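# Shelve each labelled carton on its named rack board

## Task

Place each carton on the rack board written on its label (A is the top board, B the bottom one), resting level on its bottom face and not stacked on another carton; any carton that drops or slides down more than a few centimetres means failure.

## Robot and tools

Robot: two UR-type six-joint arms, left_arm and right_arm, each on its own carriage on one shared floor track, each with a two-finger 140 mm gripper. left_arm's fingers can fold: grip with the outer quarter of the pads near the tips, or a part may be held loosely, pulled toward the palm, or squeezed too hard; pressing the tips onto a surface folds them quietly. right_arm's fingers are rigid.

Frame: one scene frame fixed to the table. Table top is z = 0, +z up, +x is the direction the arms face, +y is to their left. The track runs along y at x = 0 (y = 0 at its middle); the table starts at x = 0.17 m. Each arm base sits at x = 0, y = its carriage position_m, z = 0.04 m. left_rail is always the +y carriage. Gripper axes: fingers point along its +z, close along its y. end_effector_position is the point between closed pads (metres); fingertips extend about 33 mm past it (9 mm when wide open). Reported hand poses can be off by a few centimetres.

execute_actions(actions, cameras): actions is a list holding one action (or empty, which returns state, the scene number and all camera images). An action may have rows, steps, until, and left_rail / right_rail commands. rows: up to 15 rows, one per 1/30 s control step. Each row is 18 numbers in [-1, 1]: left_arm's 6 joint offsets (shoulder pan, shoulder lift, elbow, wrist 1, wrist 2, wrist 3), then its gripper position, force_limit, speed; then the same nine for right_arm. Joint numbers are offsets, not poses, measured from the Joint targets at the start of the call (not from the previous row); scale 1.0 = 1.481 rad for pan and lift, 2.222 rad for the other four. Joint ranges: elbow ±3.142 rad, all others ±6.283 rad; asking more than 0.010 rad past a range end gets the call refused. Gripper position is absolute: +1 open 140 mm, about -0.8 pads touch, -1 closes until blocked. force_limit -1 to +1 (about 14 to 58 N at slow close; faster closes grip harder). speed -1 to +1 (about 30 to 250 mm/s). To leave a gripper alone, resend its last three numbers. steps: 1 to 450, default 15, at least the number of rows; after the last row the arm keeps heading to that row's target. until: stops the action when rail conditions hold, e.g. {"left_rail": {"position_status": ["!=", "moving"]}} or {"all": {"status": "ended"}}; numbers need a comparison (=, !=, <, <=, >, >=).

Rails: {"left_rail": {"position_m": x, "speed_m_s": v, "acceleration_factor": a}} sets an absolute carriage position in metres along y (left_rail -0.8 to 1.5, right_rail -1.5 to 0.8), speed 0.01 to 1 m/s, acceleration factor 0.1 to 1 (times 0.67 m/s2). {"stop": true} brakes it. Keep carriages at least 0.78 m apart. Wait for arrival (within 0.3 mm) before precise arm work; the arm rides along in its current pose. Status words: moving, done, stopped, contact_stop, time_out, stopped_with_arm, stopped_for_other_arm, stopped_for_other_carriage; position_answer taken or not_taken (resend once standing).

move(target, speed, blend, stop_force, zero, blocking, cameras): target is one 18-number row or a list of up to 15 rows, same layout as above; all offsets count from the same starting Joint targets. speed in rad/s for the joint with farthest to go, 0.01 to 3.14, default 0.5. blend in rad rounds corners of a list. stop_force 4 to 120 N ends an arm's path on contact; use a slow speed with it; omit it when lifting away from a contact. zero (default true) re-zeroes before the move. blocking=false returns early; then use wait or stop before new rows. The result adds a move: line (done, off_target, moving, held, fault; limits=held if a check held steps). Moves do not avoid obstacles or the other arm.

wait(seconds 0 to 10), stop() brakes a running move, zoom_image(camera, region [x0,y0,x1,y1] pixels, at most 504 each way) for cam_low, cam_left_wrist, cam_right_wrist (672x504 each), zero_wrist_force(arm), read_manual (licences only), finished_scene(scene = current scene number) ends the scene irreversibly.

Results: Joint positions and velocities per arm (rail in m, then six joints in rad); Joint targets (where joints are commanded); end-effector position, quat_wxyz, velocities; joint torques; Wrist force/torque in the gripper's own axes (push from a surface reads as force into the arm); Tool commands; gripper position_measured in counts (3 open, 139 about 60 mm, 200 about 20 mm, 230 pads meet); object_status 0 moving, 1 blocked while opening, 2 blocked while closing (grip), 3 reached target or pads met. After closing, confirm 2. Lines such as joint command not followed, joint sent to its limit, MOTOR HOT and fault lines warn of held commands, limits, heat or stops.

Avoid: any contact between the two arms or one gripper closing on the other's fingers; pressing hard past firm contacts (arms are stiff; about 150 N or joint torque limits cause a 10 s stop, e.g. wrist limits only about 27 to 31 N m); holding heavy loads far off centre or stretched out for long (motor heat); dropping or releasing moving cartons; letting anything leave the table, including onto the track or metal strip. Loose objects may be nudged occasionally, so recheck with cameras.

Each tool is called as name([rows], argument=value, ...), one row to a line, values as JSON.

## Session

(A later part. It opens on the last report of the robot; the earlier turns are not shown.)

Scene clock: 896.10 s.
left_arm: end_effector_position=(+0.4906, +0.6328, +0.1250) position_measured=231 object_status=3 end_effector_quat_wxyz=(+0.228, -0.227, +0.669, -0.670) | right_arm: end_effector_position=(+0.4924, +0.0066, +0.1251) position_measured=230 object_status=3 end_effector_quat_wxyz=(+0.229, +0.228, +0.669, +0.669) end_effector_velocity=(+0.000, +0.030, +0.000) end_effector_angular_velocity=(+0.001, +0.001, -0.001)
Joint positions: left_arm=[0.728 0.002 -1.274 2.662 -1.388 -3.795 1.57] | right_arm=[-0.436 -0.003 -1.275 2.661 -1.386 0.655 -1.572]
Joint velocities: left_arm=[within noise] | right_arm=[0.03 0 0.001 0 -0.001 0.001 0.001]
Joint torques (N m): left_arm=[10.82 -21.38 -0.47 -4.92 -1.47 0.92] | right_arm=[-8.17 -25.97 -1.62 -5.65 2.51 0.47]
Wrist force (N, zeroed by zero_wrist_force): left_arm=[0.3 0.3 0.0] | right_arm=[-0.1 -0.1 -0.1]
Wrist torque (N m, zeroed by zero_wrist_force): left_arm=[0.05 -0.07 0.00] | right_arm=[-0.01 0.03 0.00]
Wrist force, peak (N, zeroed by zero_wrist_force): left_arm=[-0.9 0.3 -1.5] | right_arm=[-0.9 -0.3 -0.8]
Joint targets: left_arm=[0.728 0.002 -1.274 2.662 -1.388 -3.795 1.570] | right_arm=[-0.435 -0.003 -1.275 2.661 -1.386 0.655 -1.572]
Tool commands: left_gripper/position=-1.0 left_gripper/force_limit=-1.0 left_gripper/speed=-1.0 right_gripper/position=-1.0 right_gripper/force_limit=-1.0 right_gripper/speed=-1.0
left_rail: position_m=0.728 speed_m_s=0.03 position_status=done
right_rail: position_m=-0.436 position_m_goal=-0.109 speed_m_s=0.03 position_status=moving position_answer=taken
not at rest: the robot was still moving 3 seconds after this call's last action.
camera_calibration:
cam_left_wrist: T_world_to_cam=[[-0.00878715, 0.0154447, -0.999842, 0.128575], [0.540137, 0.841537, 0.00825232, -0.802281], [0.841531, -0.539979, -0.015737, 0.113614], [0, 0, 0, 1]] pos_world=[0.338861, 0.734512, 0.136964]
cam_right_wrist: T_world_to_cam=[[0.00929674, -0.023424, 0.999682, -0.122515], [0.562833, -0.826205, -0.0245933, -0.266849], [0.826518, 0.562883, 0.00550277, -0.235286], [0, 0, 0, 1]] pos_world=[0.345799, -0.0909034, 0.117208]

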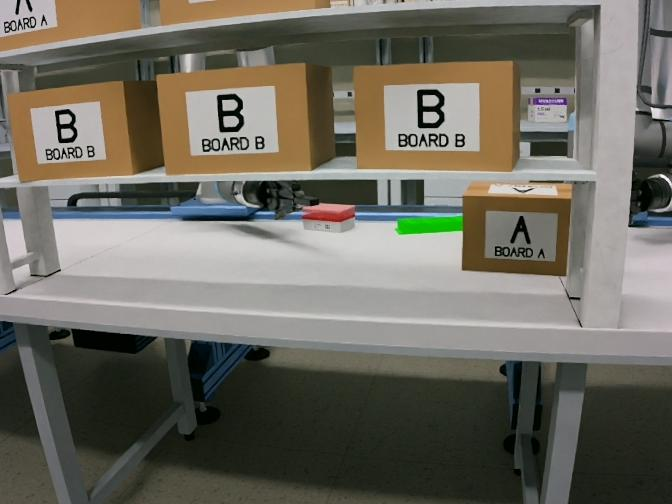

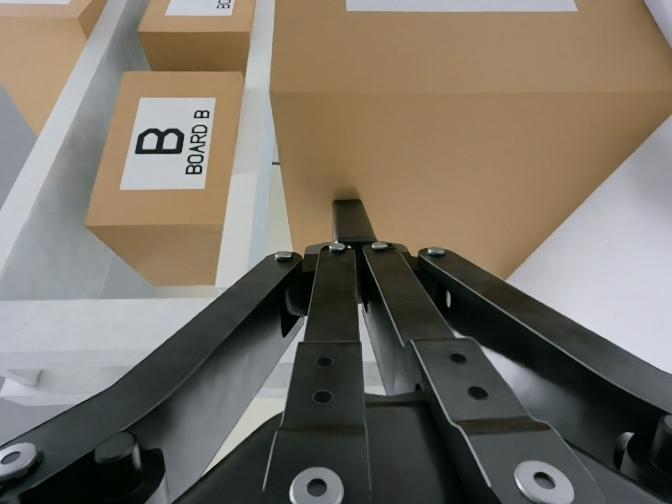

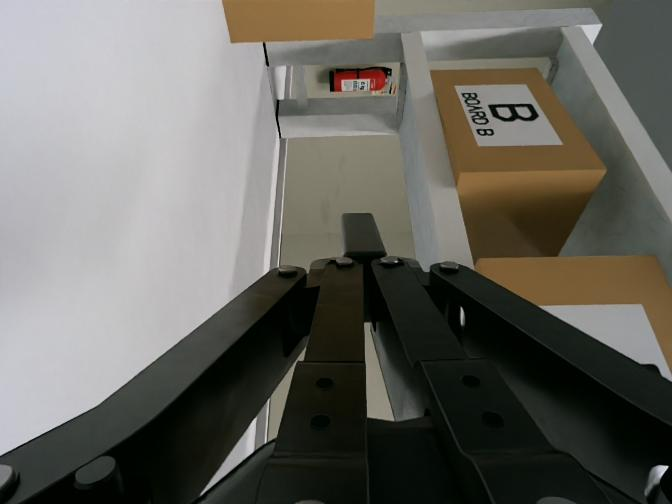

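execute_actions([
  {"right_rail":{"position_m":-0.13,"speed_m_s":0.15},"steps":250,"until":{"all":{"status":"ended"}}},
])

execute_actions([
  {"left_rail":{"position_m":0.72},"right_rail":{"position_m":-0.115,"speed_m_s":0.03},"steps":250,"until":{"all":{"status":"ended"}}},
], cameras=["cam_left_wrist","cam_right_wrist"])

Scene clock: 902.80 s.
left_arm: end_effector_position=(+0.4906, +0.6328, +0.1250) position_measured=231 object_status=3 end_effector_quat_wxyz=(+0.228, -0.227, +0.669, -0.670) | right_arm: end_effector_position=(+0.4924, +0.3129, +0.1251) position_measured=230 object_status=3 end_effector_quat_wxyz=(+0.229, +0.228, +0.669, +0.669)
Joint positions: left_arm=[0.728 0.002 -1.274 2.662 -1.388 -3.795 1.57] | right_arm=[-0.13 -0.003 -1.275 2.661 -1.386 0.655 -1.572]
Joint torques (N m): left_arm=[7.69 -20.56 -1.87 -4.37 -1.86 0.97] | right_arm=[-12.11 -25.72 -2.28 -5.3 2.1 0.79]
Wrist force (N, zeroed by zero_wrist_force): left_arm=[-0.1 0.5 -0.1] | right_arm=[-0.3 0.1 0.1]
Wrist torque (N m, zeroed by zero_wrist_force): left_arm=[0.10 0.02 0.00] | right_arm=[0.02 0.07 0.00]
Wrist force, peak (N, zeroed by zero_wrist_force): left_arm=[-0.1 0.6 -0.4] | right_arm=[-1.2 -0.2 -1.0]
Joint targets: left_arm=[0.728 0.002 -1.274 2.662 -1.388 -3.795 1.570] | right_arm=[-0.130 -0.003 -1.275 2.661 -1.386 0.655 -1.572]
Tool commands: left_gripper/position=-1.0 left_gripper/force_limit=-1.0 left_gripper/speed=-1.0 right_gripper/position=-1.0 right_gripper/force_limit=-1.0 right_gripper/speed=-1.0
left_rail: position_m=0.728 speed_m_s=0.03 position_status=done
right_rail: position_m=-0.130 speed_m_s=0.15 position_status=done

Scene clock: 903.60 s.
left_arm: end_effector_position=(+0.4905, +0.6248, +0.1250) position_measured=231 object_status=3 end_effector_quat_wxyz=(+0.228, -0.227, +0.669, -0.670) | right_arm: end_effector_position=(+0.4924, +0.3279, +0.1251) position_measured=230 object_status=3 end_effector_quat_wxyz=(+0.229, +0.228, +0.669, +0.669)
Joint positions: left_arm=[0.72 0.002 -1.274 2.662 -1.388 -3.795 1.57] | right_arm=[-0.115 -0.003 -1.275 2.661 -1.386 0.655 -1.572]
Joint torques (N m): left_arm=[4.14 -23.16 -8.74 -4.91 1.08 0.75] | right_arm=[-11.8 -26.38 -2.61 -5.58 2.28 0.53]
Wrist force (N, zeroed by zero_wrist_force): left_arm=[-3.6 -1.0 -6.9] | right_arm=[-0.2 -0.2 -0.3]
Wrist torque (N m, zeroed by zero_wrist_force): left_arm=[0.08 -0.10 0.00] | right_arm=[-0.06 0.05 0.00]
Wrist force, peak (N, zeroed by zero_wrist_force): left_arm=[-3.0 -1.2 -7.6] | right_arm=[-0.7 -0.1 -0.6]
Joint targets: left_arm=[0.720 0.002 -1.274 2.662 -1.388 -3.795 1.570] | right_arm=[-0.115 -0.003 -1.275 2.661 -1.386 0.655 -1.572]
Tool commands: left_gripper/position=-1.0 left_gripper/force_limit=-1.0 left_gripper/speed=-1.0 right_gripper/position=-1.0 right_gripper/force_limit=-1.0 right_gripper/speed=-1.0
left_rail: position_m=0.720 speed_m_s=0.03 position_status=done
right_rail: position_m=-0.115 speed_m_s=0.03 position_status=done
camera_calibration:
cam_left_wrist: T_world_to_cam=[[-0.00892557, 0.0154097, -0.999841, 0.128671], [0.540091, 0.841567, 0.00814898, -0.79554], [0.841559, -0.539933, -0.0158341, 0.109263], [0, 0, 0, 1]] pos_world=[0.338861, 0.726512, 0.136863]
cam_right_wrist: T_world_to_cam=[[0.00929674, -0.023424, 0.999682, -0.114989], [0.562833, -0.826205, -0.0245933, -0.00138975], [0.826518, 0.562883, 0.00550277, -0.41614], [0, 0, 0, 1]] pos_world=[0.345799, 0.230397, 0.117208]
Images, in order (width x height): cam_left_wrist 672x504, cam_right_wrist 672x504.

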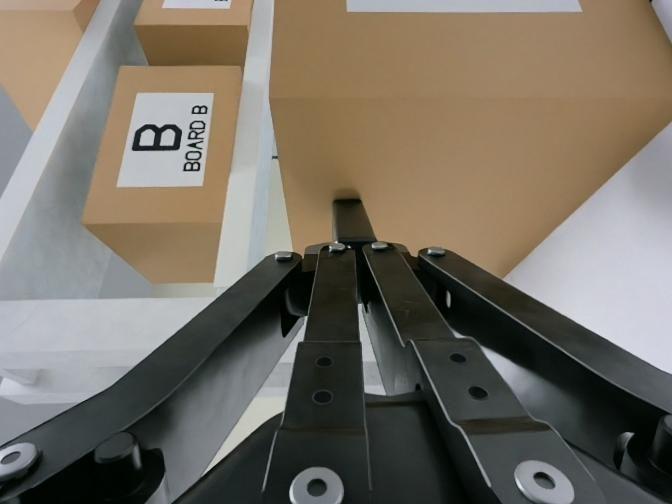

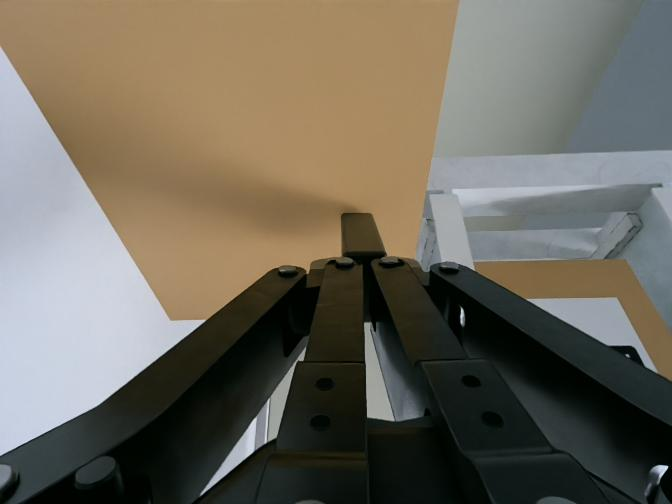

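execute_actions([
  {"right_rail":{"position_m":-0.109},"steps":100,"until":{"all":{"status":"ended"}}},
])

Scene clock: 906.67 s.
left_arm: end_effector_position=(+0.4906, +0.6248, +0.1250) position_measured=231 object_status=3 end_effector_quat_wxyz=(+0.228, -0.227, +0.669, -0.670) | right_arm: end_effector_position=(+0.4925, +0.3337, +0.1251) position_measured=230 object_status=3 end_effector_quat_wxyz=(+0.229, +0.228, +0.669, +0.669)
Joint positions: left_arm=[0.72 0.002 -1.274 2.662 -1.388 -3.795 1.57] | right_arm=[-0.109 -0.003 -1.275 2.661 -1.386 0.655 -1.572]
Joint torques (N m): left_arm=[-11.3 -20.71 -22.63 -4.82 4.42 0.98] | right_arm=[19.38 -25.99 -6.45 -5.29 -10.26 0.52]
Wrist force (N, zeroed by zero_wrist_force): left_arm=[-26.4 -1.7 -38.9] | right_arm=[-32.2 3.8 -44.5]
Wrist torque (N m, zeroed by zero_wrist_force): left_arm=[0.16 -0.61 -0.03] | right_arm=[-0.10 -0.34 0.04]
Wrist force, peak (N, zeroed by zero_wrist_force): left_arm=[-26.4 -1.7 -38.9] | right_arm=[-32.2 3.8 -44.5]
Joint targets: left_arm=[0.720 0.002 -1.274 2.662 -1.388 -3.795 1.570] | right_arm=[-0.109 -0.003 -1.275 2.661 -1.386 0.655 -1.572]
Tool commands: left_gripper/position=-1.0 left_gripper/force_limit=-1.0 left_gripper/speed=-1.0 right_gripper/position=-1.0 right_gripper/force_limit=-1.0 right_gripper/speed=-1.0
left_rail: position_m=0.720 speed_m_s=0.03 position_status=done
right_rail: position_m=-0.109 speed_m_s=0.03 position_status=done

execute_actions([
  {"right_rail":{"position_m":-0.107},"steps":100,"until":{"all":{"status":"ended"}}},
])

move(target=[0,-0.2619,-0.0284,0.203,0,0,-1,-1,-1,0,-0.2619,-0.0284,0.203,0,0,-1,-1,-1], speed=0.15, cameras=["all"])

Scene clock: 919.13 s.
left_arm: end_effector_position=(+0.4906, +0.6248, +0.1250) position_measured=231 object_status=3 end_effector_quat_wxyz=(+0.228, -0.227, +0.669, -0.670) | right_arm: end_effector_position=(+0.4924, +0.3359, +0.1251) position_measured=230 object_status=3 end_effector_quat_wxyz=(+0.229, +0.228, +0.669, +0.669)
Joint positions: left_arm=[0.72 0.002 -1.274 2.662 -1.388 -3.795 1.57] | right_arm=[-0.107 -0.003 -1.275 2.661 -1.386 0.655 -1.572]
Joint torques (N m): left_arm=[-34.21 -21.75 -23.05 -4.67 10.38 0.64] | right_arm=[37.42 -26.66 -16.69 -4.89 -17.24 1.01]
Wrist force (N, zeroed by zero_wrist_force): left_arm=[-45.5 -3.8 -64.9] | right_arm=[-53.3 5.3 -71.3]
Wrist torque (N m, zeroed by zero_wrist_force): left_arm=[0.16 -1.05 -0.04] | right_arm=[-0.15 -0.66 0.05]
Wrist force, peak (N, zeroed by zero_wrist_force): left_arm=[-45.5 -3.8 -64.9] | right_arm=[-53.3 5.3 -71.3]
Joint targets: left_arm=[0.720 0.002 -1.274 2.662 -1.388 -3.795 1.570] | right_arm=[-0.107 -0.003 -1.275 2.661 -1.386 0.655 -1.572]
Tool commands: left_gripper/position=-1.0 left_gripper/force_limit=-1.0 left_gripper/speed=-1.0 right_gripper/position=-1.0 right_gripper/force_limit=-1.0 right_gripper/speed=-1.0
left_rail: position_m=0.720 speed_m_s=0.03 position_status=done
right_rail: position_m=-0.107 speed_m_s=0.03 position_status=done

Scene clock: 922.63 s.
left_arm: end_effector_position=(+0.4902, +0.6248, +0.2508) position_measured=231 object_status=3 end_effector_quat_wxyz=(+0.228, -0.227, +0.669, -0.670) | right_arm: end_effector_position=(+0.4918, +0.3359, +0.2510) position_measured=230 object_status=3 end_effector_quat_wxyz=(+0.229, +0.228, +0.669, +0.669)
Joint positions: left_arm=[0.72 0.002 -1.662 2.598 -0.937 -3.795 1.57] | right_arm=[-0.107 -0.003 -1.663 2.598 -0.935 0.655 -1.572]
Joint torques (N m): left_arm=[-39.56 -48.75 -47.68 0.33 17.19 0.48] | right_arm=[38.52 -36.39 -37.97 0.48 -16.96 0.52]
Wrist force (N, zeroed by zero_wrist_force): left_arm=[-47.5 8.1 -62.4] | right_arm=[-51.6 -9.5 -59.3]
Wrist torque (N m, zeroed by zero_wrist_force): left_arm=[-0.17 -1.20 0.01] | right_arm=[0.26 -0.71 -0.01]
Wrist force, peak (N, zeroed by zero_wrist_force): left_arm=[-49.1 8.2 -64.2] | right_arm=[-53.9 4.3 -71.7]
Joint targets: left_arm=[0.720 0.002 -1.662 2.598 -0.937 -3.795 1.570] | right_arm=[-0.107 -0.003 -1.663 2.598 -0.935 0.655 -1.572]
left_rail: position_m=0.720 speed_m_s=0.03 position_status=done
right_rail: position_m=-0.107 speed_m_s=0.03 position_status=done
move: done
camera_calibration:
cam_left_wrist: T_world_to_cam=[[-0.00892503, 0.0154135, -0.999841, 0.254444], [0.540136, 0.841538, 0.0081516, -0.796344], [0.84153, -0.539977, -0.0158361, 0.111634], [0, 0, 0, 1]] pos_world=[0.338461, 0.726512, 0.262663]
cam_right_wrist: T_world_to_cam=[[0.00929674, -0.023424, 0.999682, -0.240657], [0.562833, -0.826205, -0.0245933, 0.0085976], [0.826518, 0.562883, 0.00550277, -0.420923], [0, 0, 0, 1]] pos_world=[0.345299, 0.238397, 0.243108]

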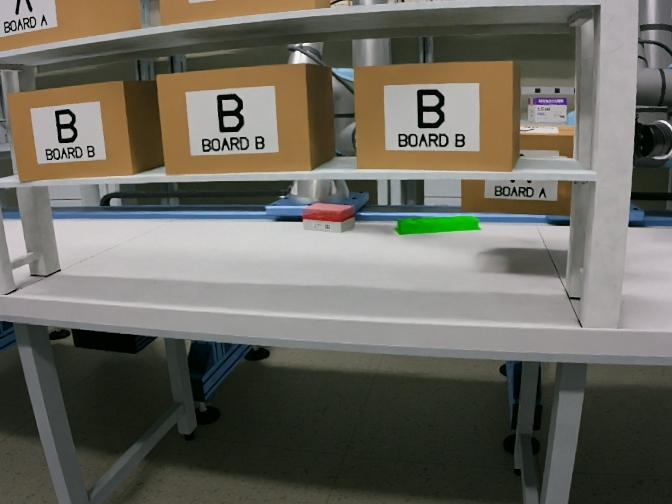

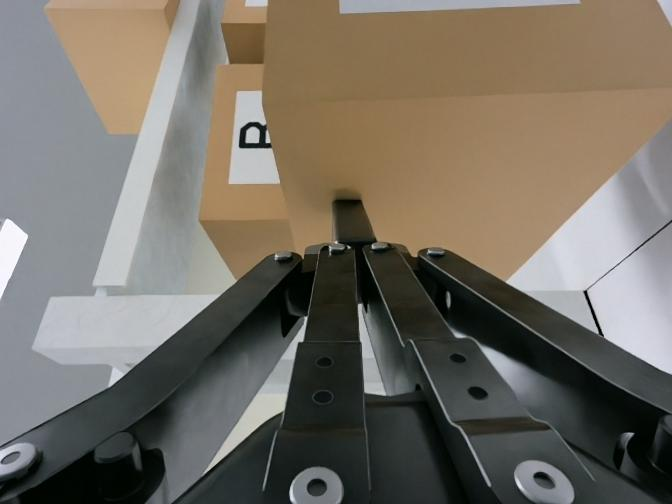

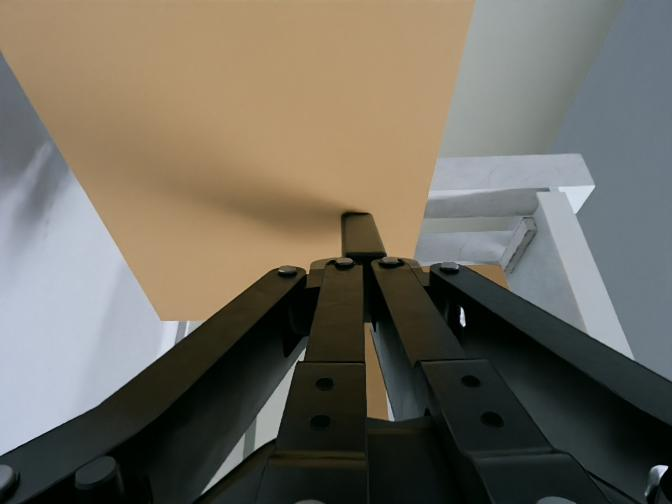

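Nearly level. Continue.

move([
  [0,-0.1687,-0.0625,0.1749,0,0,-1,-1,-1,0,-0.1687,-0.0625,0.1749,0,0,-1,-1,-1],
  [0,-0.2479,-0.1452,0.3104,0,0,-1,-1,-1,0,-0.2479,-0.1452,0.3104,0,0,-1,-1,-1],
  [0,-0.2692,-0.2406,0.42,0,0,-1,-1,-1,0,-0.2692,-0.2406,0.42,0,0,-1,-1,-1],
], speed=0.25, blend=0.03)

execute_actions([
  {"left_rail":{"position_m":0.642,"speed_m_s":0.05,"acceleration_factor":0.1},"right_rail":{"position_m":-0.185,"speed_m_s":0.05,"acceleration_factor":0.1},"steps":250,"until":{"all":{"status":"ended"}}},
])

move([
  [0,0.1999,-0.0855,-0.0477,0,0,-1,-1,-1,0,0.1999,-0.0855,-0.0477,0,0,-1,-1,-1],
  [0,0.3048,-0.1465,-0.0567,0,0,-1,-1,-1,0,0.3048,-0.1465,-0.0567,0,0,-1,-1,-1],
], speed=0.15, blend=0.03, stop_force=45, cameras=["all"])

move(target=[0,0.0097,0.0335,-0.04,0,0,-1,-1,-1,0,0.0097,0.0335,-0.04,0,0,-1,-1,-1], speed=0.04, stop_force=15, cameras=["all"])

Scene clock: 937.00 s.
left_arm: end_effector_position=(+0.4904, +0.6248, +0.6398) position_measured=231 object_status=3 end_effector_quat_wxyz=(+0.228, -0.227, +0.669, -0.670) | right_arm: end_effector_position=(+0.4915, +0.3359, +0.6402) position_measured=230 object_status=3 end_effector_quat_wxyz=(+0.229, +0.228, +0.669, +0.669)
Joint positions: left_arm=[0.72 0.002 -2.061 2.064 -0.004 -3.795 1.57] | right_arm=[-0.107 -0.003 -2.061 2.063 -0.002 0.655 -1.572]
Joint torques (N m): left_arm=[-39.31 -29.79 -70.46 -0.12 24.74 0.46] | right_arm=[35.11 -23.32 -57.74 -0.07 -17.13 0.71]
Wrist force (N, zeroed by zero_wrist_force): left_arm=[-46.4 6.9 -61.9] | right_arm=[-50.4 -8.3 -58.9]
Wrist torque (N m, zeroed by zero_wrist_force): left_arm=[-0.22 -1.16 0.02] | right_arm=[0.22 -0.74 -0.06]
Wrist force, peak (N, zeroed by zero_wrist_force): left_arm=[-47.6 7.3 -62.8] | right_arm=[-52.0 -9.8 -59.3]
Joint targets: left_arm=[0.720 0.002 -2.061 2.064 -0.004 -3.795 1.570] | right_arm=[-0.107 -0.003 -2.061 2.063 -0.002 0.655 -1.572]
left_rail: position_m=0.720 speed_m_s=0.03 position_status=done
right_rail: position_m=-0.107 speed_m_s=0.03 position_status=done
move: done

Scene clock: 939.53 s.
left_arm: end_effector_position=(+0.4904, +0.5468, +0.6399) position_measured=231 object_status=3 end_effector_quat_wxyz=(+0.228, -0.227, +0.669, -0.670) | right_arm: end_effector_position=(+0.4915, +0.2579, +0.6404) position_measured=230 object_status=3 end_effector_quat_wxyz=(+0.229, +0.228, +0.669, +0.669)
Joint positions: left_arm=[0.642 0.002 -2.061 2.064 -0.004 -3.794 1.57] | right_arm=[-0.185 -0.003 -2.061 2.063 -0.002 0.655 -1.572]
Joint torques (N m): left_arm=[-39.03 -31.58 -68.54 -0.04 18.01 0.4] | right_arm=[32.42 -23.6 -56.7 0.28 -16.87 0.66]
Wrist force (N, zeroed by zero_wrist_force): left_arm=[-48.0 8.3 -63.2] | right_arm=[-52.4 -9.4 -60.5]
Wrist torque (N m, zeroed by zero_wrist_force): left_arm=[-0.18 -1.18 0.02] | right_arm=[0.24 -0.72 -0.05]
Wrist force, peak (N, zeroed by zero_wrist_force): left_arm=[-48.2 7.3 -63.7] | right_arm=[-52.5 -9.6 -60.8]
Joint targets: left_arm=[0.642 0.002 -2.061 2.064 -0.004 -3.795 1.570] | right_arm=[-0.185 -0.003 -2.061 2.063 -0.002 0.655 -1.572]
Tool commands: left_gripper/position=-1.0 left_gripper/force_limit=-1.0 left_gripper/speed=-1.0 right_gripper/position=-1.0 right_gripper/force_limit=-1.0 right_gripper/speed=-1.0
left_rail: position_m=0.642 speed_m_s=0.05 position_status=done
right_rail: position_m=-0.185 speed_m_s=0.05 position_status=done

Scene clock: 943.63 s.
left_arm: end_effector_position=(+0.7504, +0.5473, +0.6398) position_measured=231 object_status=3 end_effector_quat_wxyz=(+0.228, -0.227, +0.669, -0.670) | right_arm: end_effector_position=(+0.7516, +0.2572, +0.6404) position_measured=230 object_status=3 end_effector_quat_wxyz=(+0.229, +0.228, +0.669, +0.669)
Joint positions: left_arm=[0.642 0.002 -1.609 1.738 -0.13 -3.794 1.57] | right_arm=[-0.185 -0.003 -1.61 1.738 -0.128 0.655 -1.572]
Joint torques (N m): left_arm=[-41.61 -33.3 -68.55 -7.26 7.62 0.44] | right_arm=[30.93 -39.19 -57.34 -9.28 -9.39 0.84]
Wrist force (N, zeroed by zero_wrist_force): left_arm=[-27.9 8.0 -37.0] | right_arm=[-25.8 -8.9 -37.9]
Wrist torque (N m, zeroed by zero_wrist_force): left_arm=[-0.29 -0.76 0.01] | right_arm=[0.29 -1.37 -0.10]
Wrist force, peak (N, zeroed by zero_wrist_force): left_arm=[-47.4 7.9 -63.7] | right_arm=[-52.0 -8.9 -60.7]
Joint targets: left_arm=[0.642 0.002 -1.609 1.738 -0.130 -3.795 1.570] | right_arm=[-0.185 -0.003 -1.610 1.738 -0.128 0.655 -1.572]
left_rail: position_m=0.642 speed_m_s=0.05 position_status=done
right_rail: position_m=-0.185 speed_m_s=0.05 position_status=done
move: done
camera_calibration:
cam_left_wrist: T_world_to_cam=[[-0.00870129, 0.0153898, -0.999844, 0.646782], [0.540207, 0.841492, 0.00825115, -0.875055], [0.841487, -0.540051, -0.0156357, -0.143107], [0, 0, 0, 1]] pos_world=[0.598761, 0.649112, 0.651664]
cam_right_wrist: T_world_to_cam=[[0.00916145, -0.0233975, 0.999684, -0.634015], [0.562952, -0.826127, -0.0244945, -0.193164], [0.826439, 0.562998, 0.00560316, -0.593447], [0, 0, 0, 1]] pos_world=[0.604998, 0.159697, 0.632409]

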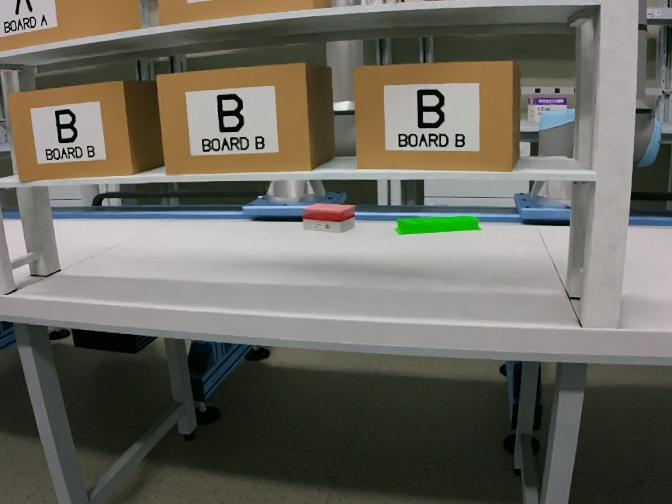

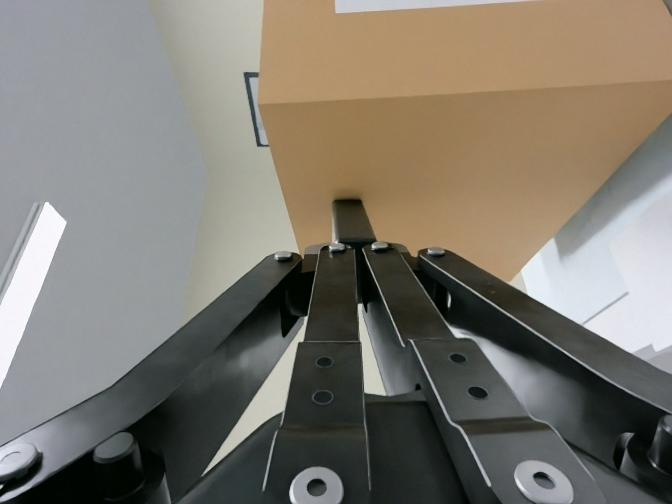

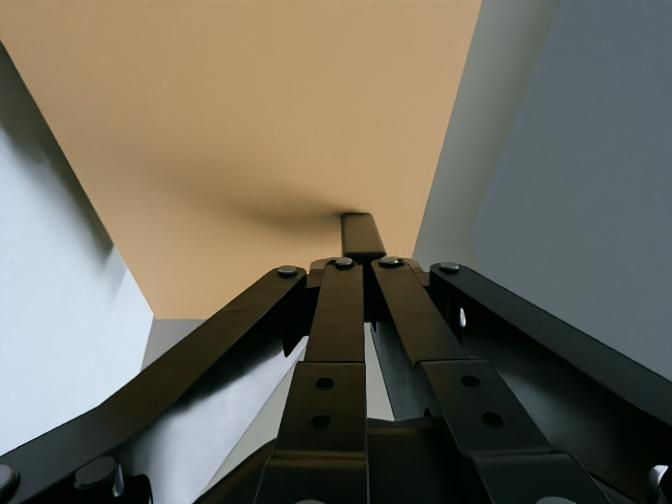

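Scene clock: 946.60 s.
left_arm: end_effector_position=(+0.7510, +0.5474, +0.6072) position_measured=231 object_status=3 end_effector_quat_wxyz=(+0.228, -0.227, +0.669, -0.670) | right_arm: end_effector_position=(+0.7522, +0.2572, +0.6078) position_measured=230 object_status=3 end_effector_quat_wxyz=(+0.229, +0.228, +0.669, +0.669)
Joint positions: left_arm=[0.642 0.002 -1.6 1.787 -0.189 -3.795 1.57] | right_arm=[-0.185 -0.003 -1.601 1.786 -0.186 0.655 -1.572]
Joint torques (N m): left_arm=[-45.01 -65.52 -58.49 1.82 5.07 0.88] | right_arm=[29.22 -55.6 -48.13 1.86 -3.39 0.95]
Wrist force (N, zeroed by zero_wrist_force): left_arm=[-27.9 -4.3 -38.5] | right_arm=[-27.8 3.5 -38.8]
Wrist torque (N m, zeroed by zero_wrist_force): left_arm=[0.16 -0.77 -0.07] | right_arm=[-0.41 -0.64 0.04]
Wrist force, peak (N, zeroed by zero_wrist_force): left_arm=[-24.7 -18.2 -45.7] | right_arm=[-24.8 17.6 -46.2]
Joint targets: left_arm=[0.642 0.002 -1.600 1.787 -0.189 -3.795 1.570] | right_arm=[-0.185 -0.003 -1.601 1.786 -0.186 0.655 -1.572]
left_rail: position_m=0.642 speed_m_s=0.05 position_status=done
right_rail: position_m=-0.185 speed_m_s=0.05 position_status=done
move: contact (left_arm, right_arm); left_arm: the wrist 1 is farthest, 0.030 rad from its target; right_arm: the wrist 1 is farthest, 0.031 rad from its target
camera_calibration:
cam_left_wrist: T_world_to_cam=[[-0.00834228, 0.0154005, -0.999847, 0.613973], [0.540137, 0.841535, 0.00845535, -0.875222], [0.841536, -0.539984, -0.0153387, -0.144378], [0, 0, 0, 1]] pos_world=[0.599361, 0.649112, 0.619064]
cam_right_wrist: T_world_to_cam=[[0.00879738, -0.0234038, 0.999687, -0.601213], [0.562846, -0.826204, -0.0242955, -0.194344], [0.826515, 0.562884, 0.00590431, -0.593968], [0, 0, 0, 1]] pos_world=[0.605598, 0.159697, 0.59981]

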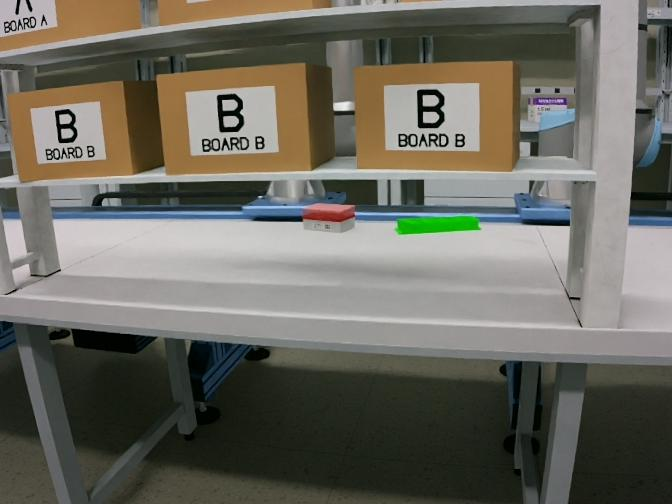

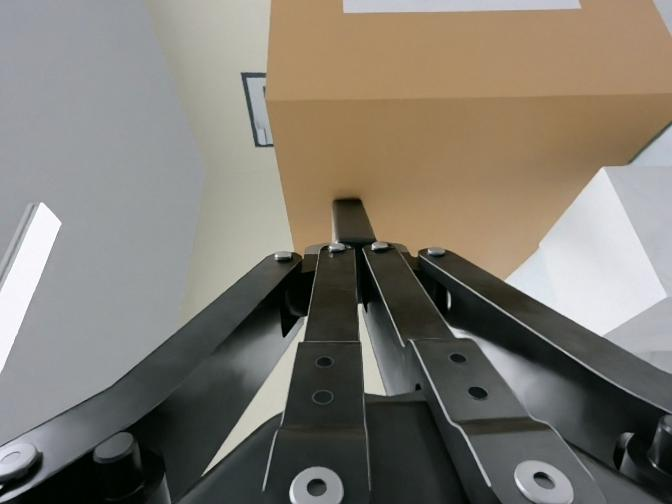

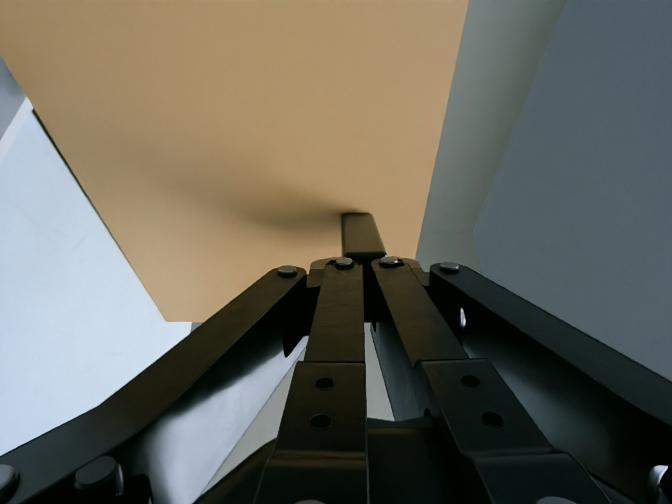

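execute_actions([
  {"left_rail":{"position_m":0.672,"acceleration_factor":1},"right_rail":{"position_m":-0.192,"acceleration_factor":1},"steps":100,"until":{"all":{"status":"ended"}}},
])

move([
  [0,-0.1114,0.0392,0.036,0,0,-1,-1,-1,0,-0.1114,0.0392,0.036,0,0,-1,-1,-1],
  [0,-0.3586,0.1391,0.1004,0,0,-1,-1,-1,0,-0.3586,0.1391,0.1004,0,0,-1,-1,-1],
], blend=0.03)

execute_actions([
  {"left_rail":{"position_m":1.2,"speed_m_s":0.6},"right_rail":{"position_m":-0.9,"speed_m_s":0.6},"steps":150,"until":{"all":{"status":"ended"}}},
], cameras=["all"])

Scene clock: 956.30 s.
left_arm: end_effector_position=(+0.7510, +0.5773, +0.6072) position_measured=231 object_status=3 end_effector_quat_wxyz=(+0.228, -0.227, +0.669, -0.670) | right_arm: end_effector_position=(+0.7522, +0.2502, +0.6078) position_measured=230 object_status=3 end_effector_quat_wxyz=(+0.229, +0.228, +0.669, +0.669)
Joint positions: left_arm=[0.672 0.002 -1.6 1.787 -0.188 -3.795 1.57] | right_arm=[-0.192 -0.003 -1.601 1.786 -0.186 0.655 -1.572]
Joint torques (N m): left_arm=[11.95 -64.32 -58.16 -1.38 -1.84 0.35] | right_arm=[-18.52 -54.54 -36.36 0.86 2.75 0.94]
Wrist force (N, zeroed by zero_wrist_force): left_arm=[0.7 0.0 0.0] | right_arm=[2.7 4.7 2.7]
Wrist torque (N m, zeroed by zero_wrist_force): left_arm=[0.01 -0.14 -0.01] | right_arm=[0.84 -0.32 -0.04]
Wrist force, peak (N, zeroed by zero_wrist_force): left_arm=[-28.1 -4.7 -38.8] | right_arm=[-27.7 3.7 -38.9]
Joint targets: left_arm=[0.672 0.002 -1.600 1.787 -0.189 -3.795 1.570] | right_arm=[-0.192 -0.003 -1.601 1.786 -0.186 0.655 -1.572]
Tool commands: left_gripper/position=-1.0 left_gripper/force_limit=-1.0 left_gripper/speed=-1.0 right_gripper/position=-1.0 right_gripper/force_limit=-1.0 right_gripper/speed=-1.0
left_rail: position_m=0.672 speed_m_s=0.05 position_status=done
right_rail: position_m=-0.192 speed_m_s=0.05 position_status=done

Scene clock: 957.97 s.
left_arm: end_effector_position=(+0.4528, +0.5767, +0.6399) position_measured=231 object_status=3 end_effector_quat_wxyz=(+0.228, -0.228, +0.669, -0.670) | right_arm: end_effector_position=(+0.4540, +0.2510, +0.6403) position_measured=230 object_status=3 end_effector_quat_wxyz=(+0.228, +0.228, +0.669, +0.669)
Joint positions: left_arm=[0.672 0.002 -2.131 2.096 0.034 -3.795 1.57] | right_arm=[-0.192 -0.003 -2.132 2.095 0.037 0.655 -1.572]
Joint torques (N m): left_arm=[8.25 -22.82 -40.19 1.41 -1.5 0.56] | right_arm=[7.3 -9.3 -34.66 1.14 3.05 0.98]
Wrist force (N, zeroed by zero_wrist_force): left_arm=[0.6 0.3 -0.4] | right_arm=[-0.4 4.0 -0.5]
Wrist torque (N m, zeroed by zero_wrist_force): left_arm=[0.04 -0.13 -0.01] | right_arm=[0.86 0.09 -0.05]
Wrist force, peak (N, zeroed by zero_wrist_force): left_arm=[2.8 0.6 -1.9] | right_arm=[1.5 3.5 3.1]
Joint targets: left_arm=[0.672 0.002 -2.131 2.096 0.035 -3.795 1.570] | right_arm=[-0.192 -0.003 -2.132 2.095 0.037 0.655 -1.572]
left_rail: position_m=0.672 speed_m_s=0.05 position_status=done
right_rail: position_m=-0.192 speed_m_s=0.05 position_status=done
move: done

Scene clock: 960.33 s.
left_arm: end_effector_position=(+0.4527, +1.1047, +0.6399) position_measured=231 object_status=3 end_effector_quat_wxyz=(+0.228, -0.228, +0.669, -0.670) | right_arm: end_effector_position=(+0.4538, -0.4570, +0.6403) position_measured=230 object_status=3 end_effector_quat_wxyz=(+0.228, +0.228, +0.669, +0.669)
Joint positions: left_arm=[1.2 0.002 -2.131 2.096 0.035 -3.795 1.57] | right_arm=[-0.9 -0.003 -2.132 2.095 0.037 0.655 -1.572]
Joint torques (N m): left_arm=[3.78 -19.56 -44.89 0.93 -1.74 0.47] | right_arm=[9.83 -11.34 -41.2 0.3 2.87 0.92]
Wrist force (N, zeroed by zero_wrist_force): left_arm=[0.2 0.2 -0.7] | right_arm=[-0.4 3.8 -0.4]
Wrist torque (N m, zeroed by zero_wrist_force): left_arm=[0.03 -0.04 -0.01] | right_arm=[0.82 0.07 -0.05]
Wrist force, peak (N, zeroed by zero_wrist_force): left_arm=[1.5 0.0 0.8] | right_arm=[-1.2 4.1 -1.5]
Joint targets: left_arm=[1.200 0.002 -2.131 2.096 0.035 -3.795 1.570] | right_arm=[-0.900 -0.003 -2.132 2.095 0.037 0.655 -1.572]
Tool commands: left_gripper/position=-1.0 left_gripper/force_limit=-1.0 left_gripper/speed=-1.0 right_gripper/position=-1.0 right_gripper/force_limit=-1.0 right_gripper/speed=-1.0
left_rail: position_m=1.200 speed_m_s=0.60 position_status=done
right_rail: position_m=-0.900 speed_m_s=0.60 position_status=done
camera_calibration:
cam_left_wrist: T_world_to_cam=[[-0.00936989, 0.0154577, -0.999837, 0.635929], [0.540135, 0.841541, 0.00794857, -1.18304], [0.841526, -0.539973, -0.0162344, 0.408661], [0, 0, 0, 1]] pos_world=[0.301062, 1.20641, 0.651862]
cam_right_wrist: T_world_to_cam=[[0.00979609, -0.0234441, 0.999677, -0.648211], [0.562819, -0.826205, -0.0248911, -0.61529], [0.826522, 0.562882, 0.00510123, 0.0549866], [0, 0, 0, 1]] pos_world=[0.3072, -0.554503, 0.632406]

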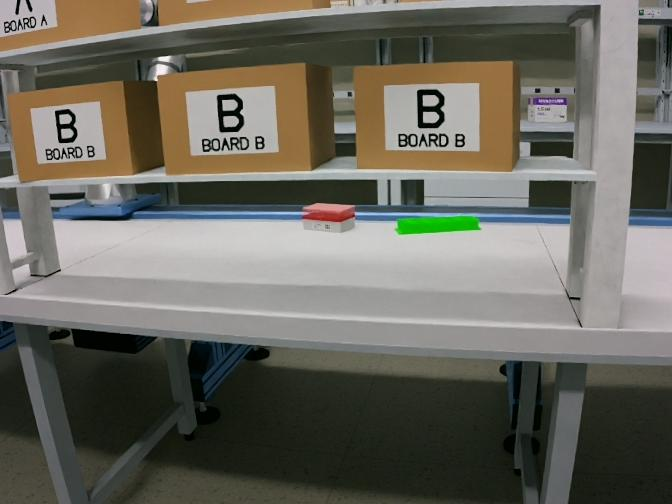

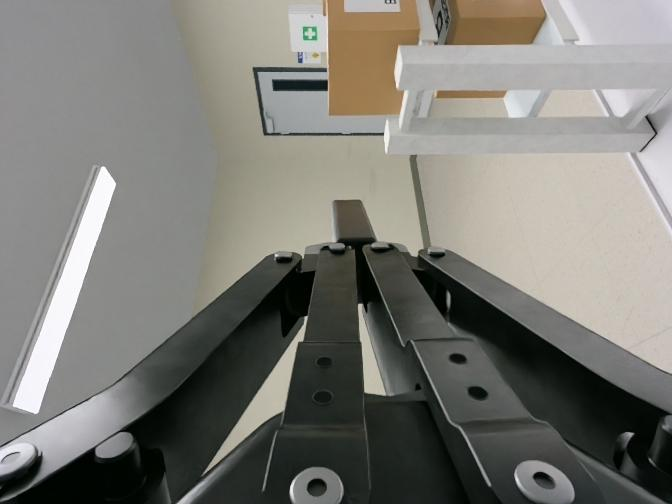

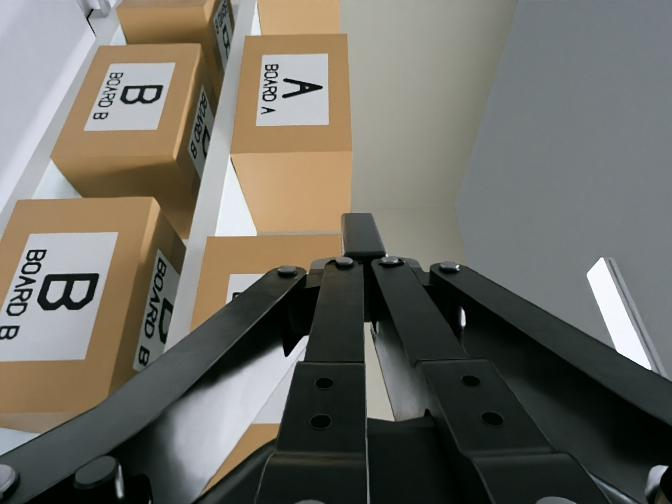

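All placed.

finished_scene(scene=1)

The scene is finished: the task was done.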